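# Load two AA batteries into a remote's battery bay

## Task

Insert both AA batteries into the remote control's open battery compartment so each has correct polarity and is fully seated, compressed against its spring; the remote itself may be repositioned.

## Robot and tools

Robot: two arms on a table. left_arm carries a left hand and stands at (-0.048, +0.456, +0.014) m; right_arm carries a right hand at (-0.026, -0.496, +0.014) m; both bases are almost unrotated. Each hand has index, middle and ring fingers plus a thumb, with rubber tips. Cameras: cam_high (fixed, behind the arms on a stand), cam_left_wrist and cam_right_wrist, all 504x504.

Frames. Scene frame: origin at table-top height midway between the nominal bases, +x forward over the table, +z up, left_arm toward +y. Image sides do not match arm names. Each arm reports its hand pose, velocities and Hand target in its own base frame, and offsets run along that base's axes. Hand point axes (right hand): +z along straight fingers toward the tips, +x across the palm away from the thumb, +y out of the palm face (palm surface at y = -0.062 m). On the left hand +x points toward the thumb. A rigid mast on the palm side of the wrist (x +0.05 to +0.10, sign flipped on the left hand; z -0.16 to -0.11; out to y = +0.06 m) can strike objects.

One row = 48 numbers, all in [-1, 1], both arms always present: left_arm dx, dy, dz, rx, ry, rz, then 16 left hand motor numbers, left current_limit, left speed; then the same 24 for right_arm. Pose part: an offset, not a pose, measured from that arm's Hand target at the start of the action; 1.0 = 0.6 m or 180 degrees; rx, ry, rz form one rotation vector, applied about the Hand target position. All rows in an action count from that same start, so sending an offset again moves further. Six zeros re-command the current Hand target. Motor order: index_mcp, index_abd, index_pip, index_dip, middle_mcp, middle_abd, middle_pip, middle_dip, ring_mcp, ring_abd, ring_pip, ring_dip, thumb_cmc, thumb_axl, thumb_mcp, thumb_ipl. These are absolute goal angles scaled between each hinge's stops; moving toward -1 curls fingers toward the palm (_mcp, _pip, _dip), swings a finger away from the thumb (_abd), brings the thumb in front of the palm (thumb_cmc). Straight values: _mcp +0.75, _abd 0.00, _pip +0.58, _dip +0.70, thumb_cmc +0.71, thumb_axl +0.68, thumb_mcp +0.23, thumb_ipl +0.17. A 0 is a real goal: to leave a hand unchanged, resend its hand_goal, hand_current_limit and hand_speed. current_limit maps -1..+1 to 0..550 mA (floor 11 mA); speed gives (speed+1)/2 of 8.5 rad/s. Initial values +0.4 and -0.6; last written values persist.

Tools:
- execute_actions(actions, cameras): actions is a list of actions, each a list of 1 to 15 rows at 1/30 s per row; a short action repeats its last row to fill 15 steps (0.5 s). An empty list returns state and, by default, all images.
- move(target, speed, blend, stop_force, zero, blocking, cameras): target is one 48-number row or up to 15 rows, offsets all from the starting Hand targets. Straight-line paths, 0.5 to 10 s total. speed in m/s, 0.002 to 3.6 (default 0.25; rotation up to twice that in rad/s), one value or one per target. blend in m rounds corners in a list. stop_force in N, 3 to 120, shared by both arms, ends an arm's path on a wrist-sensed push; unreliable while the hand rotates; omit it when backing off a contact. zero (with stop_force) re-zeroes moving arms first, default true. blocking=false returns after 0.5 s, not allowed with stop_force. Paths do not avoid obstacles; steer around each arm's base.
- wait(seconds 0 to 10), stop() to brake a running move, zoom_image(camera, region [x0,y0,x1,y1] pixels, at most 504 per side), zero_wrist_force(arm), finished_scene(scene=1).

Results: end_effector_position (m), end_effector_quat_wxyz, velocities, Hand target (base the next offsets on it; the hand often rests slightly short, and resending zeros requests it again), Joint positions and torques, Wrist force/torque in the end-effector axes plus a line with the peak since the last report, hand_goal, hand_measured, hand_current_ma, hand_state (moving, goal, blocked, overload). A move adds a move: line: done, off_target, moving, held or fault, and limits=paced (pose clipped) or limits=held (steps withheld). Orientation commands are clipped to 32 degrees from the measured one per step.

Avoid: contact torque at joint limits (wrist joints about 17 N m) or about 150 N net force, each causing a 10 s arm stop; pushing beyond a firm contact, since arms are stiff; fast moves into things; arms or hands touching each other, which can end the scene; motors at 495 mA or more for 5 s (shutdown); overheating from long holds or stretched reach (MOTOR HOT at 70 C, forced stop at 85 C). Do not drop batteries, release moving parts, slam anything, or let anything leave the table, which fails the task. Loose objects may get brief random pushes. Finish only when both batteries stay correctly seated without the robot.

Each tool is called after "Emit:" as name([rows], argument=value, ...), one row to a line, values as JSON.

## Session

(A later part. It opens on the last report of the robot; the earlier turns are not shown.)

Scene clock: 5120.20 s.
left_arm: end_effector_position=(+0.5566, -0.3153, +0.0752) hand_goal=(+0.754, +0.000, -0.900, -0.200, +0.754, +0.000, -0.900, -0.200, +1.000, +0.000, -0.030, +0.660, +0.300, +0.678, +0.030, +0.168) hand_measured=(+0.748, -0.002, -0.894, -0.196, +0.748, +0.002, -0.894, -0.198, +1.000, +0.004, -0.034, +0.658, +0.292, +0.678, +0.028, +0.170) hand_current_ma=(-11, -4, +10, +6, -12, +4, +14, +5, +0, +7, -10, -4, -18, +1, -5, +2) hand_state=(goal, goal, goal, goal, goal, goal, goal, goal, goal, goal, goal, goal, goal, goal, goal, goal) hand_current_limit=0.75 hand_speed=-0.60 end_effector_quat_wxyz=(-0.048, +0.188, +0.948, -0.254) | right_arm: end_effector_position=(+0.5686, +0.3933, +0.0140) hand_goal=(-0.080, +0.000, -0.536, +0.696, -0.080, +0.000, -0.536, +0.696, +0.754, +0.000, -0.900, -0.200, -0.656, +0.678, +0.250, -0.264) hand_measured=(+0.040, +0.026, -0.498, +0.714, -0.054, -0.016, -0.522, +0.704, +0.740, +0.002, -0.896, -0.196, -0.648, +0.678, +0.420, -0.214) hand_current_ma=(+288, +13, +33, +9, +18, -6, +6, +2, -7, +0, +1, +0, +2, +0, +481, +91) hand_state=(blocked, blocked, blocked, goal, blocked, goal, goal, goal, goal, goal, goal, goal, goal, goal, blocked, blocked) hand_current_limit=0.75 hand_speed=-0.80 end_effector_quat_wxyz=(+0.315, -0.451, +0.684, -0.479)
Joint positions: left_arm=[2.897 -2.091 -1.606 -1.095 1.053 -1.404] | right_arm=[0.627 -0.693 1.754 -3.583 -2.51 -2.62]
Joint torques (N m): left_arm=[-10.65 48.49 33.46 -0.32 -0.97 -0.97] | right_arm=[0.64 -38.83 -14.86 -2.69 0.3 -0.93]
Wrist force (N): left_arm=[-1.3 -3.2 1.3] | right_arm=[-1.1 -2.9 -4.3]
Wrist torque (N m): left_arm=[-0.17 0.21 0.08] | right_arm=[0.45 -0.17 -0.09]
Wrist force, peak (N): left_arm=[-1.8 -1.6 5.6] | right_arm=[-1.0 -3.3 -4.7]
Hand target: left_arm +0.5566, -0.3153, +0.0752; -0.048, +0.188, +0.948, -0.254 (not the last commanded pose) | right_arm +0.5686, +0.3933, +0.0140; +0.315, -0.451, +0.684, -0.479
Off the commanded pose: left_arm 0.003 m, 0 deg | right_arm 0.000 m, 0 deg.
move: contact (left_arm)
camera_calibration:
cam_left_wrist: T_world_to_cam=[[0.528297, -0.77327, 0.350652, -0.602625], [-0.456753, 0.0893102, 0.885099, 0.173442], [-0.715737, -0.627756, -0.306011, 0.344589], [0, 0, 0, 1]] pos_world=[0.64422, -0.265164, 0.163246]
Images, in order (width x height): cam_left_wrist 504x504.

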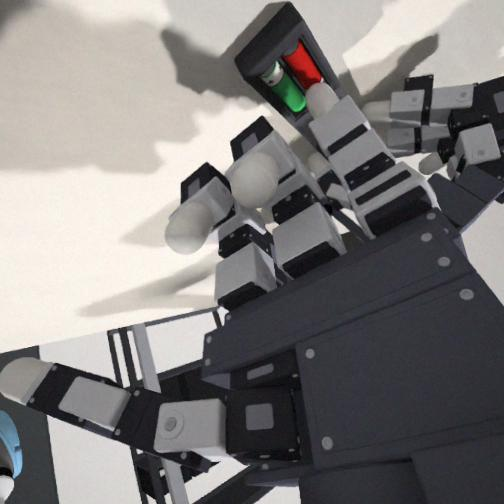

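Emit:
move([
  [0,0,0.0117,0,0,0,0.754,0,-0.9,-0.2,0.754,0,-0.9,-0.2,1.0,0,-0.03,0.66,0.3,0.678,0.03,0.168,0.75,-0.6,0,0,0,0,0,0,-0.08,0,-0.536,0.696,-0.08,0,-0.536,0.696,0.754,0,-0.9,-0.2,-0.657,0.678,0.25,-0.265,0.75,-0.8],
  [0,0,0.0117,0,0,0,0.754,0,-0.9,-0.2,0.754,0,-0.9,-0.2,1.0,0,0.095,0.696,0.3,0.678,0.03,0.168,0.75,-0.6,0,0,0,0,0,0,-0.08,0,-0.536,0.696,-0.08,0,-0.536,0.696,0.754,0,-0.9,-0.2,-0.657,0.678,0.25,-0.265,0.75,-0.8],
  [0.0085,0.02167,0.0117,0,0,0,0.754,0,-0.9,-0.2,0.754,0,-0.9,-0.2,1.0,0,0.095,0.696,0.3,0.678,0.03,0.168,0.75,-0.6,0,0,0,0,0,0,-0.08,0,-0.536,0.696,-0.08,0,-0.536,0.696,0.754,0,-0.9,-0.2,-0.657,0.678,0.25,-0.265,0.75,-0.8],
], speed=0.02)

Emit:
move(target=[0,0,-0.02,0,0,0,0.754,0,-0.9,-0.2,0.754,0,-0.9,-0.2,1.0,0,0.095,0.696,0.3,0.678,0.03,0.168,0.75,-0.6,0,0,0,0,0,0,-0.08,0,-0.536,0.696,-0.08,0,-0.536,0.696,0.754,0,-0.9,-0.2,-0.657,0.678,0.25,-0.265,0.75,-0.8], speed=0.004, stop_force=6, cameras=["cam_left_wrist"])

Emit:
zoom_image(camera="cam_left_wrist", region=[250, 15, 350, 115])

Scene clock: 5130.40 s.
left_arm: end_effector_position=(+0.5617, -0.3021, +0.0822) hand_goal=(+0.754, +0.000, -0.900, -0.200, +0.754, +0.000, -0.900, -0.200, +1.000, +0.000, +0.096, +0.696, +0.300, +0.678, +0.030, +0.168) hand_measured=(+0.748, -0.002, -0.894, -0.196, +0.748, +0.002, -0.894, -0.198, +0.994, +0.004, +0.092, +0.694, +0.292, +0.678, +0.028, +0.170) hand_current_ma=(-11, -4, +10, +6, -12, +4, +14, +5, -11, +5, -8, -4, -18, +1, -5, +2) hand_state=(goal, goal, goal, goal, goal, goal, goal, goal, goal, goal, goal, goal, goal, goal, goal, goal) hand_current_limit=0.75 hand_speed=-0.60 end_effector_quat_wxyz=(-0.048, +0.187, +0.948, -0.254) | right_arm: end_effector_position=(+0.5686, +0.3933, +0.0140) hand_goal=(-0.080, +0.000, -0.536, +0.696, -0.080, +0.000, -0.536, +0.696, +0.754, +0.000, -0.900, -0.200, -0.656, +0.678, +0.250, -0.264) hand_measured=(+0.040, +0.026, -0.498, +0.714, -0.054, -0.016, -0.522, +0.704, +0.740, +0.002, -0.896, -0.196, -0.648, +0.678, +0.420, -0.214) hand_current_ma=(+288, +13, +33, +9, +18, -6, +6, +2, -7, +0, +1, +0, +2, +0, +481, +91) hand_state=(blocked, blocked, blocked, goal, blocked, goal, goal, goal, goal, goal, goal, goal, goal, goal, blocked, blocked) hand_current_limit=0.75 hand_speed=-0.80 end_effector_quat_wxyz=(+0.315, -0.451, +0.684, -0.479)
Joint positions: left_arm=[2.918 -2.079 -1.6 -1.125 1.055 -1.379] | right_arm=[0.627 -0.693 1.754 -3.583 -2.51 -2.62]
Joint torques (N m): left_arm=[-9.91 47.54 6.96 2.08 0.8 -1.1] | right_arm=[0.77 -38.69 -15.9 -2.36 -0.03 -0.85]
Wrist force (N): left_arm=[-1.7 -1.2 5.5] | right_arm=[-1.3 -2.8 -4.5]
Wrist torque (N m): left_arm=[-0.53 0.42 -0.05] | right_arm=[0.46 -0.15 -0.09]
Wrist force, peak (N): left_arm=[-1.7 -2.0 5.8] | right_arm=[-1.3 -3.2 -4.8]
Hand target: left_arm +0.5617, -0.3023, +0.0822; -0.048, +0.188, +0.948, -0.254 | right_arm +0.5686, +0.3933, +0.0140; +0.315, -0.451, +0.684, -0.479
Off the commanded pose: left_arm 0.000 m, 0 deg | right_arm 0.000 m, 0 deg.
move: done

Scene clock: 5134.10 s.
left_arm: end_effector_position=(+0.5617, -0.3023, +0.0731) hand_goal=(+0.754, +0.000, -0.900, -0.200, +0.754, +0.000, -0.900, -0.200, +1.000, +0.000, +0.096, +0.696, +0.300, +0.678, +0.030, +0.168) hand_measured=(+0.748, -0.002, -0.894, -0.196, +0.748, +0.002, -0.894, -0.198, +1.000, +0.006, +0.088, +0.692, +0.292, +0.678, +0.028, +0.170) hand_current_ma=(-11, -4, +10, +6, -12, +4, +14, +5, +0, +9, -20, -9, -18, +1, -5, +2) hand_state=(goal, goal, goal, goal, goal, goal, goal, goal, goal, goal, goal, goal, goal, goal, goal, goal) hand_current_limit=0.75 hand_speed=-0.60 end_effector_quat_wxyz=(-0.048, +0.188, +0.948, -0.254) | right_arm: end_effector_position=(+0.5686, +0.3933, +0.0140) hand_goal=(-0.080, +0.000, -0.536, +0.696, -0.080, +0.000, -0.536, +0.696, +0.754, +0.000, -0.900, -0.200, -0.656, +0.678, +0.250, -0.264) hand_measured=(+0.040, +0.026, -0.498, +0.714, -0.054, -0.016, -0.522, +0.704, +0.740, +0.002, -0.896, -0.196, -0.648, +0.678, +0.420, -0.214) hand_current_ma=(+288, +13, +33, +9, +18, -6, +6, +2, -7, +0, +1, +0, +2, +0, +481, +91) hand_state=(blocked, blocked, blocked, goal, blocked, goal, goal, goal, goal, goal, goal, goal, goal, goal, blocked, blocked) hand_current_limit=0.75 hand_speed=-0.80 end_effector_quat_wxyz=(+0.315, -0.451, +0.684, -0.479)
Joint positions: left_arm=[2.918 -2.091 -1.609 -1.104 1.055 -1.379] | right_arm=[0.627 -0.693 1.754 -3.583 -2.51 -2.62]
Joint torques (N m): left_arm=[-11.24 48.67 33.76 0.14 -1.86 -0.93] | right_arm=[1.1 -37.54 -15.32 -2.4 0.04 -0.89]
Wrist force (N): left_arm=[-1.2 -2.5 0.2] | right_arm=[-1.3 -2.8 -4.6]
Wrist torque (N m): left_arm=[-0.06 0.12 0.06] | right_arm=[0.47 -0.15 -0.09]
Wrist force, peak (N): left_arm=[-1.7 -1.3 5.6] | right_arm=[-1.4 -3.2 -4.8]
Hand target: left_arm +0.5617, -0.3023, +0.0731; -0.048, +0.188, +0.948, -0.254 (not the last commanded pose) | right_arm +0.5686, +0.3933, +0.0140; +0.315, -0.451, +0.684, -0.479
Off the commanded pose: left_arm 0.003 m, 0 deg | right_arm 0.000 m, 0 deg.
move: contact (left_arm)
camera_calibration:
cam_left_wrist: T_world_to_cam=[[0.528247, -0.773288, 0.350687, -0.594509], [-0.456843, 0.0892953, 0.885054, 0.176531], [-0.715716, -0.627736, -0.306101, 0.355763], [0, 0, 0, 1]] pos_world=[0.64932, -0.252164, 0.161146]
Images, in order (width x height): cam_left_wrist 504x504.

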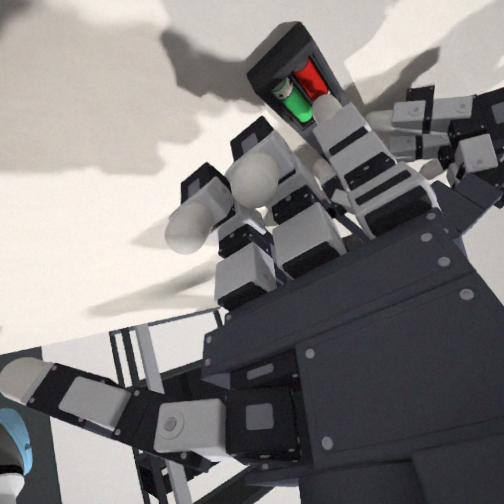

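Scaled by 5.040.

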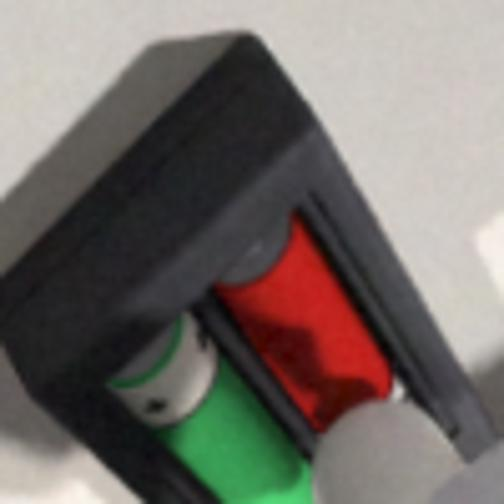

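Emit:
move([
  [0,0,-0.02,0,0,0,0.754,0,-0.9,-0.2,0.754,0,-0.9,-0.2,1.0,0,0.095,0.696,0.3,0.678,0.03,0.168,0.75,-0.6,0,0,0,0,0,0,-0.08,0,-0.536,0.696,-0.08,0,-0.536,0.696,0.754,0,-0.9,-0.2,-0.657,0.678,0.25,-0.265,0.75,-0.8],
], speed=0.004, stop_force=14)

Emit:
move([
  [0,0,0.018,0,0,0,0.754,0,-0.9,-0.2,0.754,0,-0.9,-0.2,1.0,0,0.095,0.696,0.3,0.678,0.03,0.168,0.75,-0.6,0,0,0,0,0,0,-0.08,0,-0.536,0.696,-0.08,0,-0.536,0.696,0.754,0,-0.9,-0.2,-0.657,0.678,0.25,-0.265,0.75,-0.8],
  [-0.004326,-0.010836,0.018,0,0,0,0.754,0,-0.9,-0.2,0.754,0,-0.9,-0.2,1.0,0,0.095,0.696,0.3,0.678,0.03,0.168,0.75,-0.6,0,0,0,0,0,0,-0.08,0,-0.536,0.696,-0.08,0,-0.536,0.696,0.754,0,-0.9,-0.2,-0.657,0.678,0.25,-0.265,0.75,-0.8],
], speed=0.02)

Emit:
move(target=[0,0,-0.025,0,0,0,0.754,0,-0.9,-0.2,0.754,0,-0.9,-0.2,1.0,0,0.095,0.696,0.3,0.678,0.03,0.168,0.75,-0.6,0,0,0,0,0,0,-0.08,0,-0.536,0.696,-0.08,0,-0.536,0.696,0.754,0,-0.9,-0.2,-0.657,0.678,0.25,-0.265,0.75,-0.8], speed=0.004, stop_force=6)

Scene clock: 5142.37 s.
left_arm: end_effector_position=(+0.5618, -0.3023, +0.0720) hand_goal=(+0.754, +0.000, -0.900, -0.200, +0.754, +0.000, -0.900, -0.200, +1.000, +0.000, +0.096, +0.696, +0.300, +0.678, +0.030, +0.168) hand_measured=(+0.748, -0.002, -0.894, -0.196, +0.748, +0.002, -0.894, -0.198, +1.000, +0.012, +0.084, +0.686, +0.292, +0.678, +0.028, +0.170) hand_current_ma=(-11, -4, +10, +6, -12, +4, +14, +5, +1, +24, -30, -22, -18, +1, -5, +2) hand_state=(goal, goal, goal, goal, goal, goal, goal, goal, goal, goal, goal, goal, goal, goal, goal, goal) hand_current_limit=0.75 hand_speed=-0.60 end_effector_quat_wxyz=(-0.048, +0.188, +0.948, -0.254) | right_arm: end_effector_position=(+0.5686, +0.3933, +0.0140) hand_goal=(-0.080, +0.000, -0.536, +0.696, -0.080, +0.000, -0.536, +0.696, +0.754, +0.000, -0.900, -0.200, -0.656, +0.678, +0.250, -0.264) hand_measured=(+0.040, +0.026, -0.498, +0.714, -0.054, -0.016, -0.522, +0.704, +0.740, +0.002, -0.896, -0.196, -0.648, +0.678, +0.420, -0.214) hand_current_ma=(+288, +13, +33, +9, +18, -6, +6, +2, -7, +0, +1, +0, +2, +0, +481, +91) hand_state=(blocked, blocked, blocked, goal, blocked, goal, goal, goal, goal, goal, goal, goal, goal, goal, blocked, blocked) hand_current_limit=0.75 hand_speed=-0.80 end_effector_quat_wxyz=(+0.315, -0.451, +0.684, -0.479)
Joint positions: left_arm=[2.918 -2.092 -1.61 -1.101 1.055 -1.379] | right_arm=[0.627 -0.693 1.754 -3.583 -2.51 -2.62]
Joint torques (N m): left_arm=[-10.53 42.41 29.4 -1.06 -1.55 -0.61] | right_arm=[0.87 -38.33 -15.65 -2.32 -0.07 -1.1]
Wrist force (N): left_arm=[-0.9 -6.5 -10.4] | right_arm=[-1.2 -2.4 -4.4]
Wrist torque (N m): left_arm=[0.87 -0.54 0.32] | right_arm=[0.51 -0.16 -0.09]
Wrist force, peak (N): left_arm=[-0.6 -7.2 -13.6] | right_arm=[-1.2 -3.0 -5.0]
Hand target: left_arm +0.5618, -0.3023, +0.0720; -0.048, +0.188, +0.948, -0.254 (not the last commanded pose) | right_arm +0.5686, +0.3933, +0.0140; +0.315, -0.451, +0.684, -0.479
Off the commanded pose: left_arm 0.011 m, 0 deg | right_arm 0.000 m, 0 deg.
move: contact (left_arm)

Scene clock: 5143.63 s.
left_arm: end_effector_position=(+0.5591, -0.3090, +0.0828) hand_goal=(+0.754, +0.000, -0.900, -0.200, +0.754, +0.000, -0.900, -0.200, +1.000, +0.000, +0.096, +0.696, +0.300, +0.678, +0.030, +0.168) hand_measured=(+0.748, -0.002, -0.894, -0.196, +0.748, +0.002, -0.894, -0.198, +0.994, +0.004, +0.092, +0.694, +0.292, +0.678, +0.028, +0.170) hand_current_ma=(-11, -4, +10, +6, -12, +4, +14, +5, -11, +5, -8, -4, -18, +1, -5, +2) hand_state=(goal, goal, goal, goal, goal, goal, goal, goal, goal, goal, goal, goal, goal, goal, goal, goal) hand_current_limit=0.75 hand_speed=-0.60 end_effector_quat_wxyz=(-0.048, +0.188, +0.948, -0.254) | right_arm: end_effector_position=(+0.5686, +0.3933, +0.0140) hand_goal=(-0.080, +0.000, -0.536, +0.696, -0.080, +0.000, -0.536, +0.696, +0.754, +0.000, -0.900, -0.200, -0.656, +0.678, +0.250, -0.264) hand_measured=(+0.040, +0.026, -0.498, +0.714, -0.054, -0.016, -0.522, +0.704, +0.740, +0.002, -0.896, -0.196, -0.648, +0.678, +0.420, -0.214) hand_current_ma=(+288, +13, +33, +9, +18, -6, +6, +2, -7, +0, +1, +0, +2, +0, +481, +91) hand_state=(blocked, blocked, blocked, goal, blocked, goal, goal, goal, goal, goal, goal, goal, goal, goal, blocked, blocked) hand_current_limit=0.75 hand_speed=-0.80 end_effector_quat_wxyz=(+0.315, -0.451, +0.684, -0.479)
Joint positions: left_arm=[2.907 -2.08 -1.599 -1.118 1.054 -1.392] | right_arm=[0.627 -0.693 1.754 -3.583 -2.51 -2.62]
Joint torques (N m): left_arm=[6.73 31.45 36.98 2.41 -3.11 1.25] | right_arm=[0.85 -38.87 -15.26 -2.33 0.02 -0.96]
Wrist force (N): left_arm=[-1.7 -1.2 5.4] | right_arm=[-1.1 -2.8 -4.7]
Wrist torque (N m): left_arm=[-0.52 0.41 -0.06] | right_arm=[0.49 -0.18 -0.08]
Wrist force, peak (N): left_arm=[-0.8 -6.6 -10.2] | right_arm=[-1.6 -3.1 -4.7]
Hand target: left_arm +0.5592, -0.3088, +0.0828; -0.048, +0.188, +0.948, -0.254 | right_arm +0.5686, +0.3933, +0.0140; +0.315, -0.451, +0.684, -0.479
Off the commanded pose: left_arm 0.000 m, 0 deg | right_arm 0.000 m, 0 deg.
move: done

Scene clock: 5147.57 s.
left_arm: end_effector_position=(+0.5592, -0.3088, +0.0728) hand_goal=(+0.754, +0.000, -0.900, -0.200, +0.754, +0.000, -0.900, -0.200, +1.000, +0.000, +0.096, +0.696, +0.300, +0.678, +0.030, +0.168) hand_measured=(+0.748, -0.002, -0.894, -0.196, +0.748, +0.002, -0.894, -0.198, +1.000, +0.004, +0.086, +0.692, +0.292, +0.678, +0.028, +0.170) hand_current_ma=(-11, -4, +10, +6, -12, +4, +14, +5, +0, +8, -20, -10, -18, +1, -5, +2) hand_state=(goal, goal, goal, goal, goal, goal, goal, goal, goal, goal, goal, goal, goal, goal, goal, goal) hand_current_limit=0.75 hand_speed=-0.60 end_effector_quat_wxyz=(-0.048, +0.188, +0.948, -0.254) | right_arm: end_effector_position=(+0.5686, +0.3933, +0.0140) hand_goal=(-0.080, +0.000, -0.536, +0.696, -0.080, +0.000, -0.536, +0.696, +0.754, +0.000, -0.900, -0.200, -0.656, +0.678, +0.250, -0.264) hand_measured=(+0.040, +0.026, -0.498, +0.714, -0.054, -0.016, -0.522, +0.704, +0.740, +0.002, -0.896, -0.196, -0.648, +0.678, +0.420, -0.214) hand_current_ma=(+288, +13, +33, +9, +18, -6, +6, +2, -7, +0, +1, +0, +2, +0, +481, +91) hand_state=(blocked, blocked, blocked, goal, blocked, goal, goal, goal, goal, goal, goal, goal, goal, goal, blocked, blocked) hand_current_limit=0.75 hand_speed=-0.80 end_effector_quat_wxyz=(+0.315, -0.451, +0.684, -0.479)
Joint positions: left_arm=[2.907 -2.092 -1.609 -1.096 1.054 -1.392] | right_arm=[0.627 -0.693 1.754 -3.583 -2.51 -2.62]
Joint torques (N m): left_arm=[7.55 48.33 33.5 -0.1 0.12 0.81] | right_arm=[0.85 -38.2 -14.74 -2.43 -0.03 -1.03]
Wrist force (N): left_arm=[-1.2 -2.7 -0.6] | right_arm=[-1.3 -3.2 -4.6]
Wrist torque (N m): left_arm=[-0.01 0.05 0.07] | right_arm=[0.42 -0.15 -0.11]
Wrist force, peak (N): left_arm=[-1.6 -1.1 5.8] | right_arm=[-1.2 -3.4 -4.8]
Hand target: left_arm +0.5592, -0.3088, +0.0728; -0.048, +0.188, +0.948, -0.254 (not the last commanded pose) | right_arm +0.5686, +0.3933, +0.0140; +0.315, -0.451, +0.684, -0.479
Off the commanded pose: left_arm 0.005 m, 0 deg | right_arm 0.000 m, 0 deg.
move: contact (left_arm)

Emit:
move([
  [0,0,0.031,0,0,0,0.754,0,-0.9,-0.2,0.754,0,-0.9,-0.2,1.0,0,0.095,0.696,0.3,0.678,0.03,0.168,0.75,-0.6,0,0,0,0,0,0,-0.08,0,-0.536,0.696,-0.08,0,-0.536,0.696,0.754,0,-0.9,-0.2,-0.657,0.678,0.25,-0.265,0.75,-0.8],
  [-0.0056,-0.0139,0.031,0,0,0,0.754,0,-0.9,-0.2,0.754,0,-0.9,-0.2,1.0,0,0.095,0.696,0.3,0.678,0.03,0.168,0.75,-0.6,0,0,0,0,0,0,-0.08,0,-0.536,0.696,-0.08,0,-0.536,0.696,0.754,0,-0.9,-0.2,-0.657,0.678,0.25,-0.265,0.75,-0.8],
], speed=0.04, cameras=["cam_left_wrist","cam_high"])

Emit:
zoom_image(camera="cam_left_wrist", region=[240, 15, 330, 105])

Emit:
zoom_image(camera="cam_left_wrist", region=[265, 50, 320, 105])

Scene clock: 5158.70 s.
left_arm: end_effector_position=(+0.5558, -0.3174, +0.0914) hand_goal=(+0.754, +0.000, -0.900, -0.200, +0.754, +0.000, -0.900, -0.200, +1.000, +0.000, +0.096, +0.696, +0.300, +0.678, +0.030, +0.168) hand_measured=(+0.748, -0.002, -0.894, -0.196, +0.748, +0.002, -0.894, -0.198, +0.994, +0.004, +0.092, +0.694, +0.292, +0.678, +0.028, +0.170) hand_current_ma=(-11, -4, +10, +6, -12, +4, +14, +5, -11, +5, -8, -4, -18, +1, -5, +2) hand_state=(goal, goal, goal, goal, goal, goal, goal, goal, goal, goal, goal, goal, goal, goal, goal, goal) hand_current_limit=0.75 hand_speed=-0.60 end_effector_quat_wxyz=(-0.048, +0.188, +0.948, -0.254) end_effector_velocity=(+0.001, +0.002, +0.001) end_effector_angular_velocity=(-0.001, -0.003, -0.001) | right_arm: end_effector_position=(+0.5686, +0.3933, +0.0140) hand_goal=(-0.080, +0.000, -0.536, +0.696, -0.080, +0.000, -0.536, +0.696, +0.754, +0.000, -0.900, -0.200, -0.656, +0.678, +0.250, -0.264) hand_measured=(+0.040, +0.026, -0.498, +0.714, -0.054, -0.016, -0.522, +0.704, +0.740, +0.002, -0.896, -0.196, -0.648, +0.678, +0.420, -0.214) hand_current_ma=(+288, +13, +33, +9, +18, -6, +6, +2, -7, +0, +1, +0, +2, +0, +481, +91) hand_state=(blocked, blocked, blocked, goal, blocked, goal, goal, goal, goal, goal, goal, goal, goal, goal, blocked, blocked) hand_current_limit=0.75 hand_speed=-0.80 end_effector_quat_wxyz=(+0.315, -0.451, +0.684, -0.479)
Joint positions: left_arm=[2.893 -2.072 -1.589 -1.128 1.053 -1.408] | right_arm=[0.627 -0.693 1.754 -3.583 -2.51 -2.62]
Joint velocities: left_arm=[0.003 0.001 0 0 0 0.005] | right_arm=[within noise]
Joint torques (N m): left_arm=[8.19 33.79 37.33 0.7 -2.76 1.13] | right_arm=[0.39 -38.46 -14.21 -2.17 -0.04 -0.99]
Wrist force (N): left_arm=[-1.7 -1.2 5.3] | right_arm=[-1.2 -3.0 -4.5]
Wrist torque (N m): left_arm=[-0.50 0.41 0.02] | right_arm=[0.45 -0.15 -0.09]
Wrist force, peak (N): left_arm=[-1.8 -1.0 5.8] | right_arm=[-1.2 -3.2 -4.8]
Hand target: left_arm +0.5559, -0.3172, +0.0914; -0.048, +0.188, +0.948, -0.254 | right_arm +0.5686, +0.3933, +0.0140; +0.315, -0.451, +0.684, -0.479
Off the commanded pose: left_arm 0.000 m, 0 deg | right_arm 0.000 m, 0 deg.
move: done
camera_calibration:
cam_left_wrist: T_world_to_cam=[[0.527959, -0.77324, 0.351225, -0.609421], [-0.457421, 0.0895449, 0.88473, 0.159395], [-0.715559, -0.627759, -0.30642, 0.347645], [0, 0, 0, 1]] pos_world=[0.643421, -0.267264, 0.179548]
Images, in order (width x height): cam_high 504x504, cam_left_wrist 504x504.

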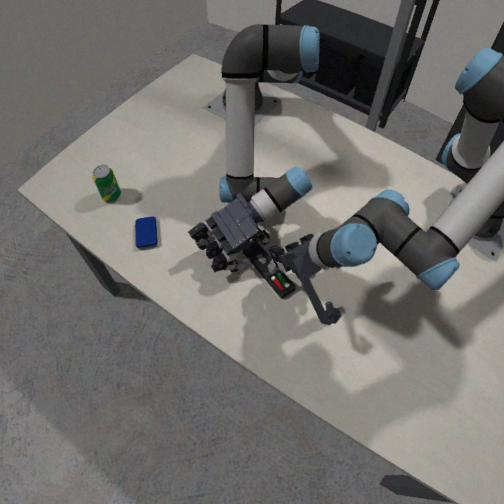

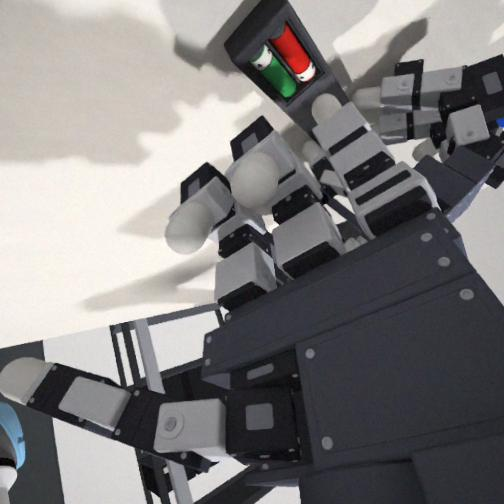

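Scaled by 5.600.

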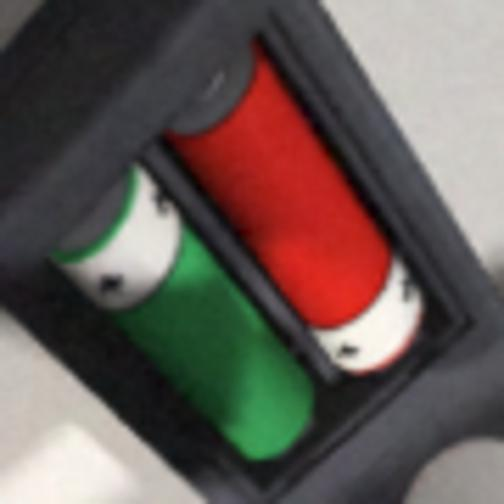

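Scaled by 9.164.

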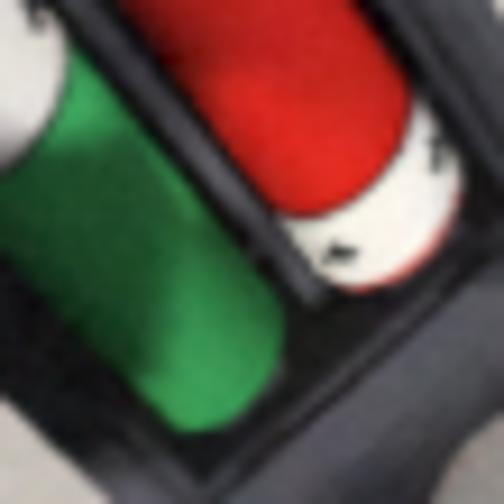

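Emit:
zoom_image(camera="cam_left_wrist", region=[275, 65, 335, 125])

Emit:
zoom_image(camera="cam_left_wrist", region=[240, 0, 300, 60])

Scaled by 8.400.

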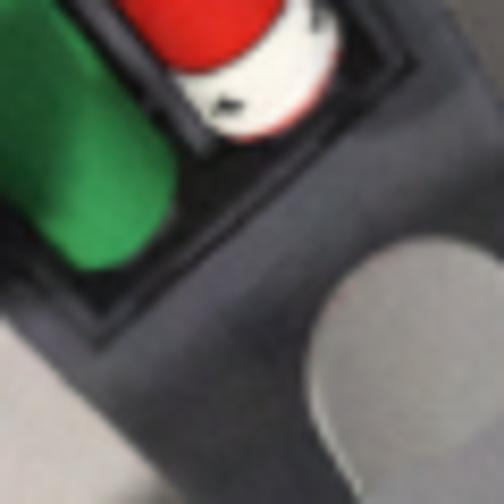

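Scaled by 8.400.

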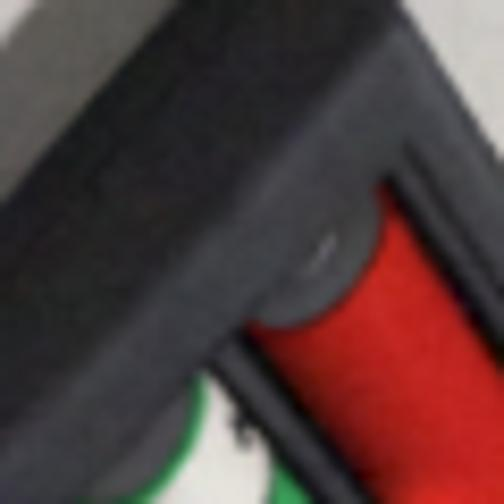

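Emit:
move([
  [0,0,0.06,0,0,0,0.754,0,-0.9,-0.2,0.754,0,-0.9,-0.2,1.0,0,0.095,0.696,0.3,0.678,0.03,0.168,0.75,-0.6,0,0,0,0,0,0,-0.08,0,-0.536,0.696,-0.08,0,-0.536,0.696,0.754,0,-0.9,-0.2,-0.657,0.678,0.25,-0.265,0.75,-0.8],
  [0.05,0.13,0.2,0,0,0,0.754,0,-0.9,-0.2,0.754,0,-0.9,-0.2,1.0,0,0.095,0.696,0.3,0.678,0.03,0.168,0.75,-0.6,0,0,0,0,0,0,-0.08,0,-0.536,0.696,-0.08,0,-0.536,0.696,0.754,0,-0.9,-0.2,-0.657,0.678,0.25,-0.265,0.75,-0.8],
], speed=0.15, blend=0.02, cameras=["all"])

Emit:
zoom_image(camera="cam_high", region=[230, 230, 310, 310])

Scene clock: 5238.60 s.
left_arm: end_effector_position=(+0.5860, -0.2391, +0.2115) hand_goal=(+0.754, +0.000, -0.900, -0.200, +0.754, +0.000, -0.900, -0.200, +1.000, +0.000, +0.096, +0.696, +0.300, +0.678, +0.030, +0.168) hand_measured=(+0.748, -0.002, -0.894, -0.196, +0.748, +0.002, -0.894, -0.198, +0.994, +0.004, +0.092, +0.694, +0.292, +0.678, +0.028, +0.170) hand_current_ma=(-11, -4, +10, +6, -12, +4, +14, +5, -13, +5, -8, -4, -18, +1, -5, +2) hand_state=(goal, goal, goal, goal, goal, goal, goal, goal, goal, goal, goal, goal, goal, goal, goal, goal) hand_current_limit=0.75 hand_speed=-0.60 end_effector_quat_wxyz=(-0.048, +0.188, +0.948, -0.254) | right_arm: end_effector_position=(+0.5686, +0.3933, +0.0140) hand_goal=(-0.080, +0.000, -0.536, +0.696, -0.080, +0.000, -0.536, +0.696, +0.754, +0.000, -0.900, -0.200, -0.656, +0.678, +0.250, -0.264) hand_measured=(+0.040, +0.026, -0.498, +0.714, -0.054, -0.016, -0.522, +0.704, +0.740, +0.002, -0.896, -0.196, -0.648, +0.678, +0.420, -0.214) hand_current_ma=(+288, +13, +33, +9, +18, -6, +6, +2, -7, +0, +1, +0, +2, +0, +481, +91) hand_state=(blocked, blocked, blocked, goal, blocked, goal, goal, goal, goal, goal, goal, goal, goal, goal, blocked, blocked) hand_current_limit=0.75 hand_speed=-0.80 end_effector_quat_wxyz=(+0.315, -0.451, +0.684, -0.479)
Joint positions: left_arm=[3.021 -1.96 -1.408 -1.493 1.067 -1.262] | right_arm=[0.627 -0.693 1.754 -3.583 -2.51 -2.62]
Joint torques (N m): left_arm=[-11.58 28.76 8.96 1.78 -2.27 -0.19] | right_arm=[0.59 -38.14 -14.88 -2.22 -0.13 -0.89]
Wrist force (N): left_arm=[-1.9 -1.1 5.2] | right_arm=[-1.6 -3.2 -4.6]
Wrist torque (N m): left_arm=[-0.49 0.44 -0.08] | right_arm=[0.43 -0.12 -0.14]
Wrist force, peak (N): left_arm=[-1.7 -0.2 6.8] | right_arm=[-1.4 -3.1 -4.9]
Hand target: left_arm +0.5859, -0.2392, +0.2114; -0.048, +0.188, +0.948, -0.254 | right_arm +0.5686, +0.3933, +0.0140; +0.315, -0.451, +0.684, -0.479
Off the commanded pose: left_arm 0.000 m, 0 deg | right_arm 0.000 m, 0 deg.
move: done; blend cut to 0.018 m at target 1
camera_calibration:
cam_left_wrist: T_world_to_cam=[[0.52807, -0.773174, 0.351203, -0.607006], [-0.457586, 0.0893209, 0.884668, 0.0599841], [-0.715372, -0.627872, -0.306626, 0.455053], [0, 0, 0, 1]] pos_world=[0.673522, -0.188964, 0.299647]
cam_right_wrist: T_world_to_cam=[[0.0767155, 0.804084, -0.589545, -0.321502], [-0.315302, 0.580508, 0.75073, -0.112143], [0.945886, 0.128292, 0.298063, -0.466182], [0, 0, 0, 1]] pos_world=[0.43026, 0.383422, 0.0336007]

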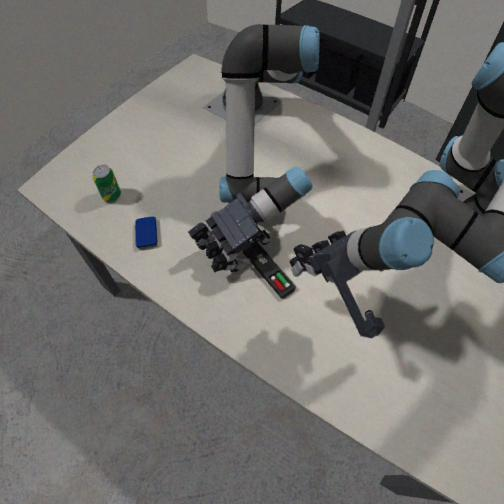

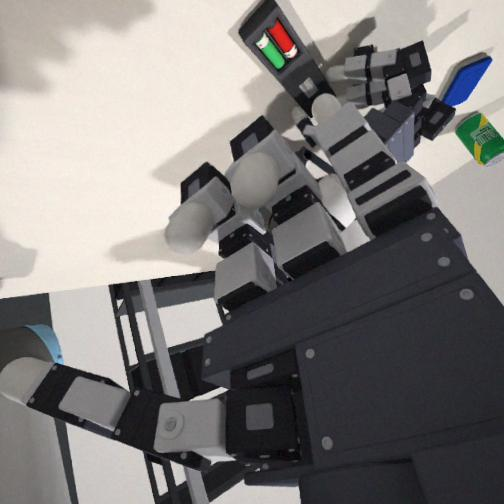

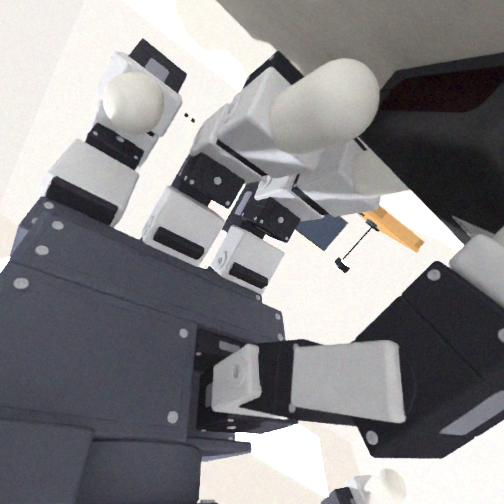

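Scaled by 6.300.

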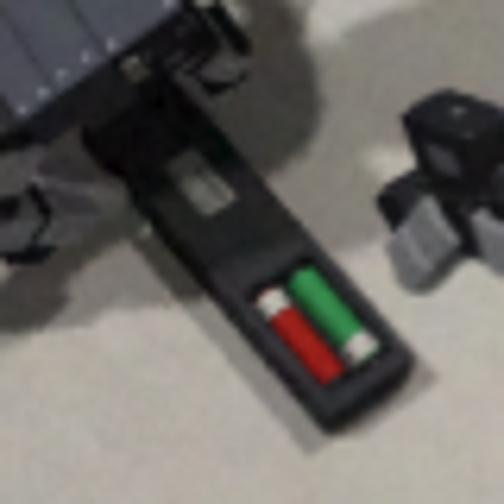

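Emit:
move(target=[0,0,0,0,0,0,0.754,0,-0.9,-0.2,0.754,0,-0.9,-0.2,1.0,0,0.095,0.696,0.3,0.678,0.03,0.168,0.75,-0.6,0,0,0,0,0,0,0.274,0,-0.664,0.696,0.274,0,-0.664,0.696,0.754,0,-0.9,-0.2,-0.657,0.678,0.562,-0.265,0.75,-0.95], speed=0.05, cameras=["all"])

Emit:
zoom_image(camera="cam_high", region=[230, 230, 310, 310])

Emit:
zoom_image(camera="cam_left_wrist", region=[200, 0, 360, 160])

Scene clock: 5243.93 s.
left_arm: end_effector_position=(+0.5859, -0.2392, +0.2114) hand_goal=(+0.754, +0.000, -0.900, -0.200, +0.754, +0.000, -0.900, -0.200, +1.000, +0.000, +0.096, +0.696, +0.300, +0.678, +0.030, +0.168) hand_measured=(+0.748, -0.002, -0.894, -0.196, +0.748, +0.002, -0.894, -0.198, +0.994, +0.004, +0.092, +0.694, +0.292, +0.678, +0.028, +0.170) hand_current_ma=(-11, -4, +10, +6, -12, +4, +14, +5, -13, +5, -8, -4, -18, +1, -5, +2) hand_state=(goal, goal, goal, goal, goal, goal, goal, goal, goal, goal, goal, goal, goal, goal, goal, goal) hand_current_limit=0.75 hand_speed=-0.60 end_effector_quat_wxyz=(-0.048, +0.188, +0.948, -0.254) | right_arm: end_effector_position=(+0.5686, +0.3933, +0.0140) hand_goal=(+0.274, +0.000, -0.664, +0.696, +0.274, +0.000, -0.664, +0.696, +0.754, +0.000, -0.900, -0.200, -0.656, +0.678, +0.562, -0.264) hand_measured=(+0.266, +0.004, -0.658, +0.700, +0.264, -0.004, -0.658, +0.700, +0.740, +0.002, -0.896, -0.196, -0.658, +0.678, +0.554, -0.262) hand_current_ma=(-3, +0, +1, +0, -3, +0, +1, +0, -7, +0, +1, +0, +0, +0, -3, +0) hand_state=(goal, goal, goal, goal, goal, goal, goal, goal, goal, goal, goal, goal, goal, goal, goal, goal) hand_current_limit=0.75 hand_speed=-0.95 end_effector_quat_wxyz=(+0.315, -0.451, +0.684, -0.479)
Joint positions: left_arm=[3.021 -1.96 -1.408 -1.493 1.067 -1.262] | right_arm=[0.627 -0.693 1.754 -3.583 -2.51 -2.62]
Joint torques (N m): left_arm=[-11.68 28.49 9.88 1.14 -2.52 0.74] | right_arm=[1.13 -37.11 -14.55 -2.1 -0.17 -0.92]
Wrist force (N): left_arm=[-1.8 -1.2 5.1] | right_arm=[-0.1 0.0 -3.9]
Wrist torque (N m): left_arm=[-0.49 0.44 -0.08] | right_arm=[0.70 -0.26 -0.14]
Wrist force, peak (N): left_arm=[-1.8 -1.0 5.5] | right_arm=[-1.2 -3.5 -4.6]
Hand target: left_arm +0.5859, -0.2392, +0.2114; -0.048, +0.188, +0.948, -0.254 | right_arm +0.5686, +0.3933, +0.0140; +0.315, -0.451, +0.684, -0.479
Off the commanded pose: left_arm 0.000 m, 0 deg | right_arm 0.000 m, 0 deg.
move: done
camera_calibration:
cam_left_wrist: T_world_to_cam=[[0.528062, -0.773257, 0.351034, -0.607007], [-0.457306, 0.0893763, 0.884807, 0.059862], [-0.715557, -0.627763, -0.306419, 0.455042], [0, 0, 0, 1]] pos_world=[0.673521, -0.189064, 0.299547]
cam_right_wrist: T_world_to_cam=[[0.0767155, 0.804084, -0.589545, -0.321502], [-0.315302, 0.580508, 0.75073, -0.112143], [0.945886, 0.128292, 0.298063, -0.466182], [0, 0, 0, 1]] pos_world=[0.43026, 0.383422, 0.0336007]

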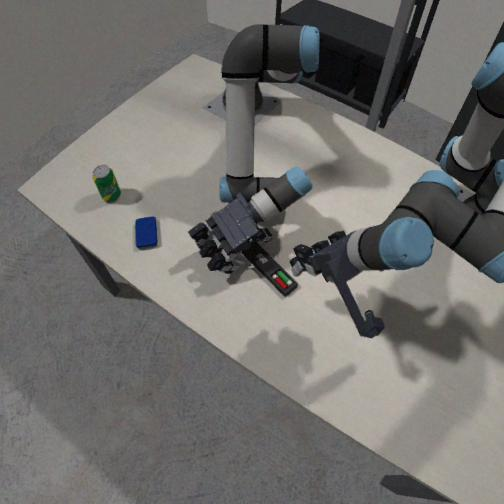

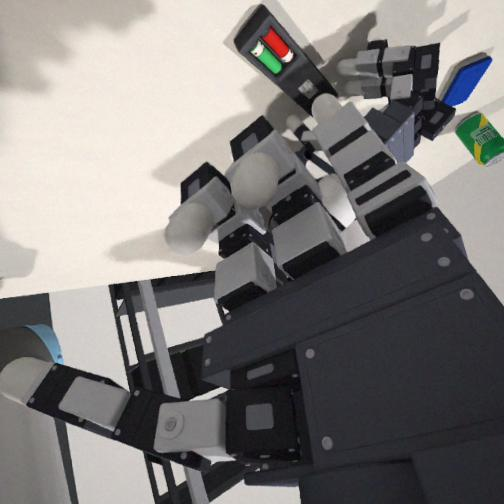

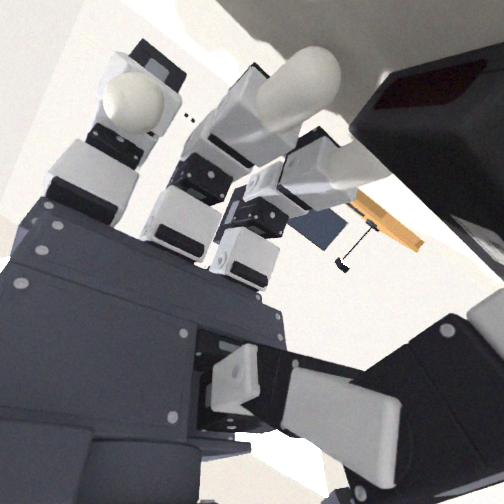

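Scaled by 6.300.

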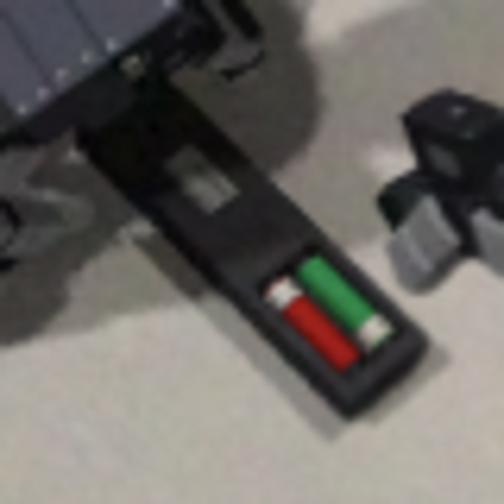

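Scaled by 3.150.

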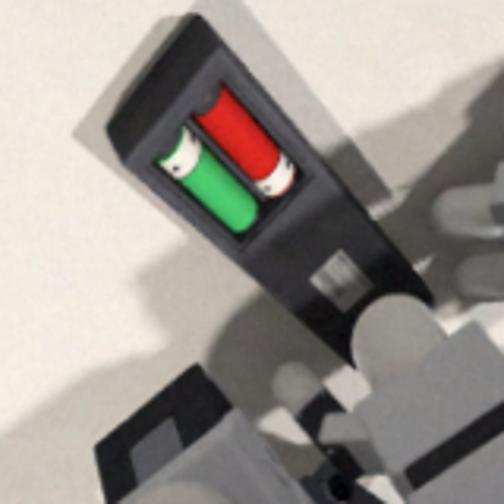

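Emit:
move([
  [0,0,0,0,0,0,0.754,0,-0.9,-0.2,0.754,0,-0.9,-0.2,1.0,0,0.095,0.696,0.3,0.678,0.03,0.168,0.75,-0.6,0,0,0.03,0,0,0,0.274,0,-0.664,0.696,0.274,0,-0.664,0.696,0.754,0,-0.9,-0.2,-0.657,0.678,0.562,-0.265,0.75,-0.95],
  [0,0,0,0,0,0,0.754,0,-0.9,-0.2,0.754,0,-0.9,-0.2,1.0,0,0.095,0.696,0.3,0.678,0.03,0.168,0.75,-0.6,0,0,0.13,0,0,0,0.274,0,-0.664,0.696,0.274,0,-0.664,0.696,0.754,0,-0.9,-0.2,-0.657,0.678,0.562,-0.265,0.75,-0.95],
], speed=[0.03, 0.08], blend=0.003, cameras=["all"])

Emit:
zoom_image(camera="cam_high", region=[230, 230, 310, 310])

Emit:
zoom_image(camera="cam_left_wrist", region=[200, 0, 360, 160])

Scene clock: 5251.53 s.
left_arm: end_effector_position=(+0.5859, -0.2392, +0.2114) hand_goal=(+0.754, +0.000, -0.900, -0.200, +0.754, +0.000, -0.900, -0.200, +1.000, +0.000, +0.096, +0.696, +0.300, +0.678, +0.030, +0.168) hand_measured=(+0.748, -0.002, -0.894, -0.196, +0.748, +0.002, -0.894, -0.198, +0.994, +0.004, +0.092, +0.694, +0.292, +0.678, +0.028, +0.170) hand_current_ma=(-11, -4, +10, +6, -12, +4, +14, +5, -13, +5, -8, -4, -18, +1, -5, +2) hand_state=(goal, goal, goal, goal, goal, goal, goal, goal, goal, goal, goal, goal, goal, goal, goal, goal) hand_current_limit=0.75 hand_speed=-0.60 end_effector_quat_wxyz=(-0.048, +0.188, +0.948, -0.254) | right_arm: end_effector_position=(+0.5685, +0.3933, +0.0921) hand_goal=(+0.274, +0.000, -0.664, +0.696, +0.274, +0.000, -0.664, +0.696, +0.754, +0.000, -0.900, -0.200, -0.656, +0.678, +0.562, -0.264) hand_measured=(+0.266, +0.004, -0.658, +0.700, +0.264, -0.004, -0.658, +0.700, +0.740, +0.002, -0.896, -0.196, -0.658, +0.678, +0.554, -0.262) hand_current_ma=(-2, +0, +1, +0, -3, +0, +1, +0, -7, +0, +1, +0, +0, +0, -3, +0) hand_state=(goal, goal, goal, goal, goal, goal, goal, goal, goal, goal, goal, goal, goal, goal, goal, goal) hand_current_limit=0.75 hand_speed=-0.95 end_effector_quat_wxyz=(+0.315, -0.451, +0.684, -0.479)
Joint positions: left_arm=[3.021 -1.96 -1.408 -1.493 1.067 -1.262] | right_arm=[0.627 -0.849 1.769 -3.442 -2.51 -2.62]
Joint torques (N m): left_arm=[-12.57 30.55 9.94 2.48 -2.58 0.42] | right_arm=[1.37 -33.51 -25.52 -3.98 -0.46 1.35]
Wrist force (N): left_arm=[-1.8 -1.1 5.3] | right_arm=[-0.3 -0.5 -4.2]
Wrist torque (N m): left_arm=[-0.50 0.43 -0.07] | right_arm=[0.67 -0.22 -0.12]
Wrist force, peak (N): left_arm=[-1.8 -1.0 5.5] | right_arm=[-0.4 -0.9 -4.6]
Hand target: left_arm +0.5859, -0.2392, +0.2114; -0.048, +0.188, +0.948, -0.254 | right_arm +0.5686, +0.3933, +0.0920; +0.315, -0.451, +0.684, -0.479
Off the commanded pose: left_arm 0.000 m, 0 deg | right_arm 0.000 m, 0 deg.
move: done
camera_calibration:
cam_left_wrist: T_world_to_cam=[[0.528062, -0.773257, 0.351034, -0.607007], [-0.457306, 0.0893763, 0.884807, 0.059862], [-0.715557, -0.627763, -0.306419, 0.455042], [0, 0, 0, 1]] pos_world=[0.673521, -0.189064, 0.299547]
cam_right_wrist: T_world_to_cam=[[0.0767155, 0.804084, -0.589545, -0.27551], [-0.315302, 0.580508, 0.75073, -0.170732], [0.945886, 0.128292, 0.298063, -0.489336], [0, 0, 0, 1]] pos_world=[0.43016, 0.383422, 0.111601]

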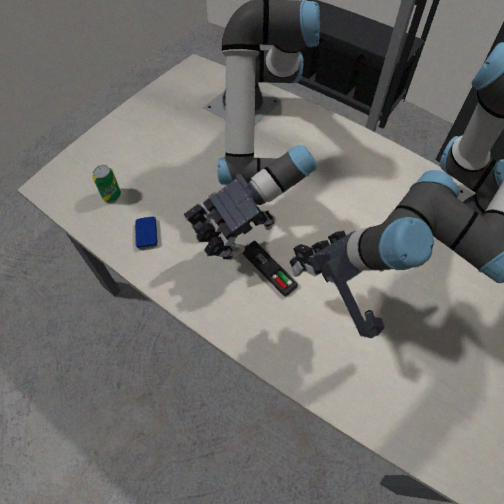

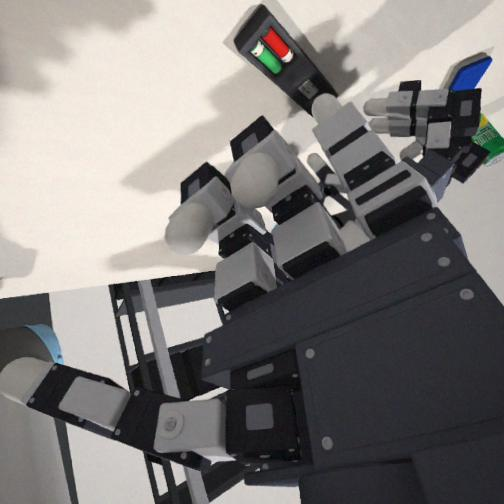

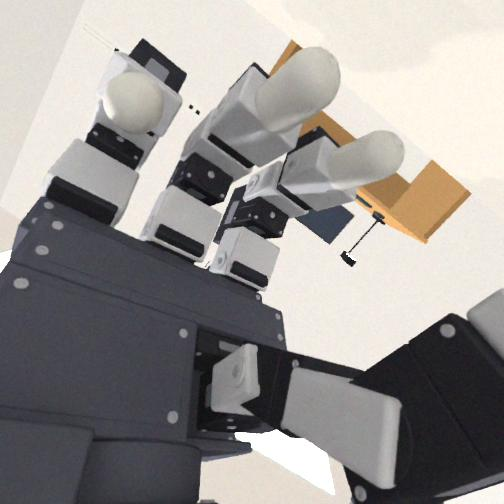

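Scaled by 6.300.

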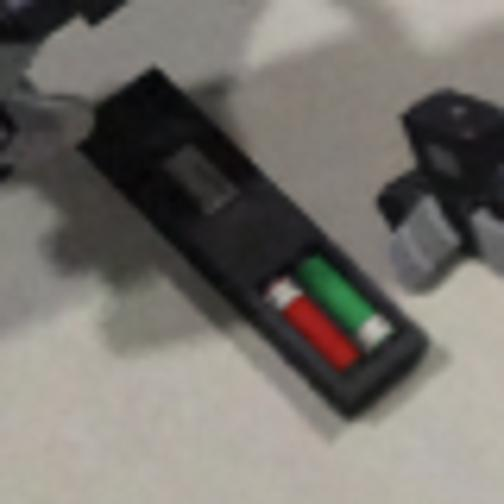

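Scaled by 3.150.

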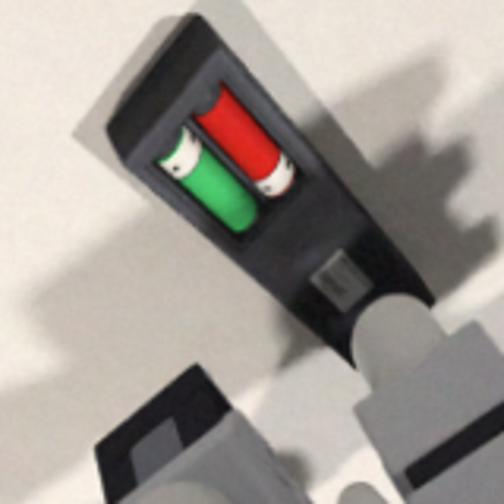

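Emit:
finished_scene()

The scene is finished: the task was done.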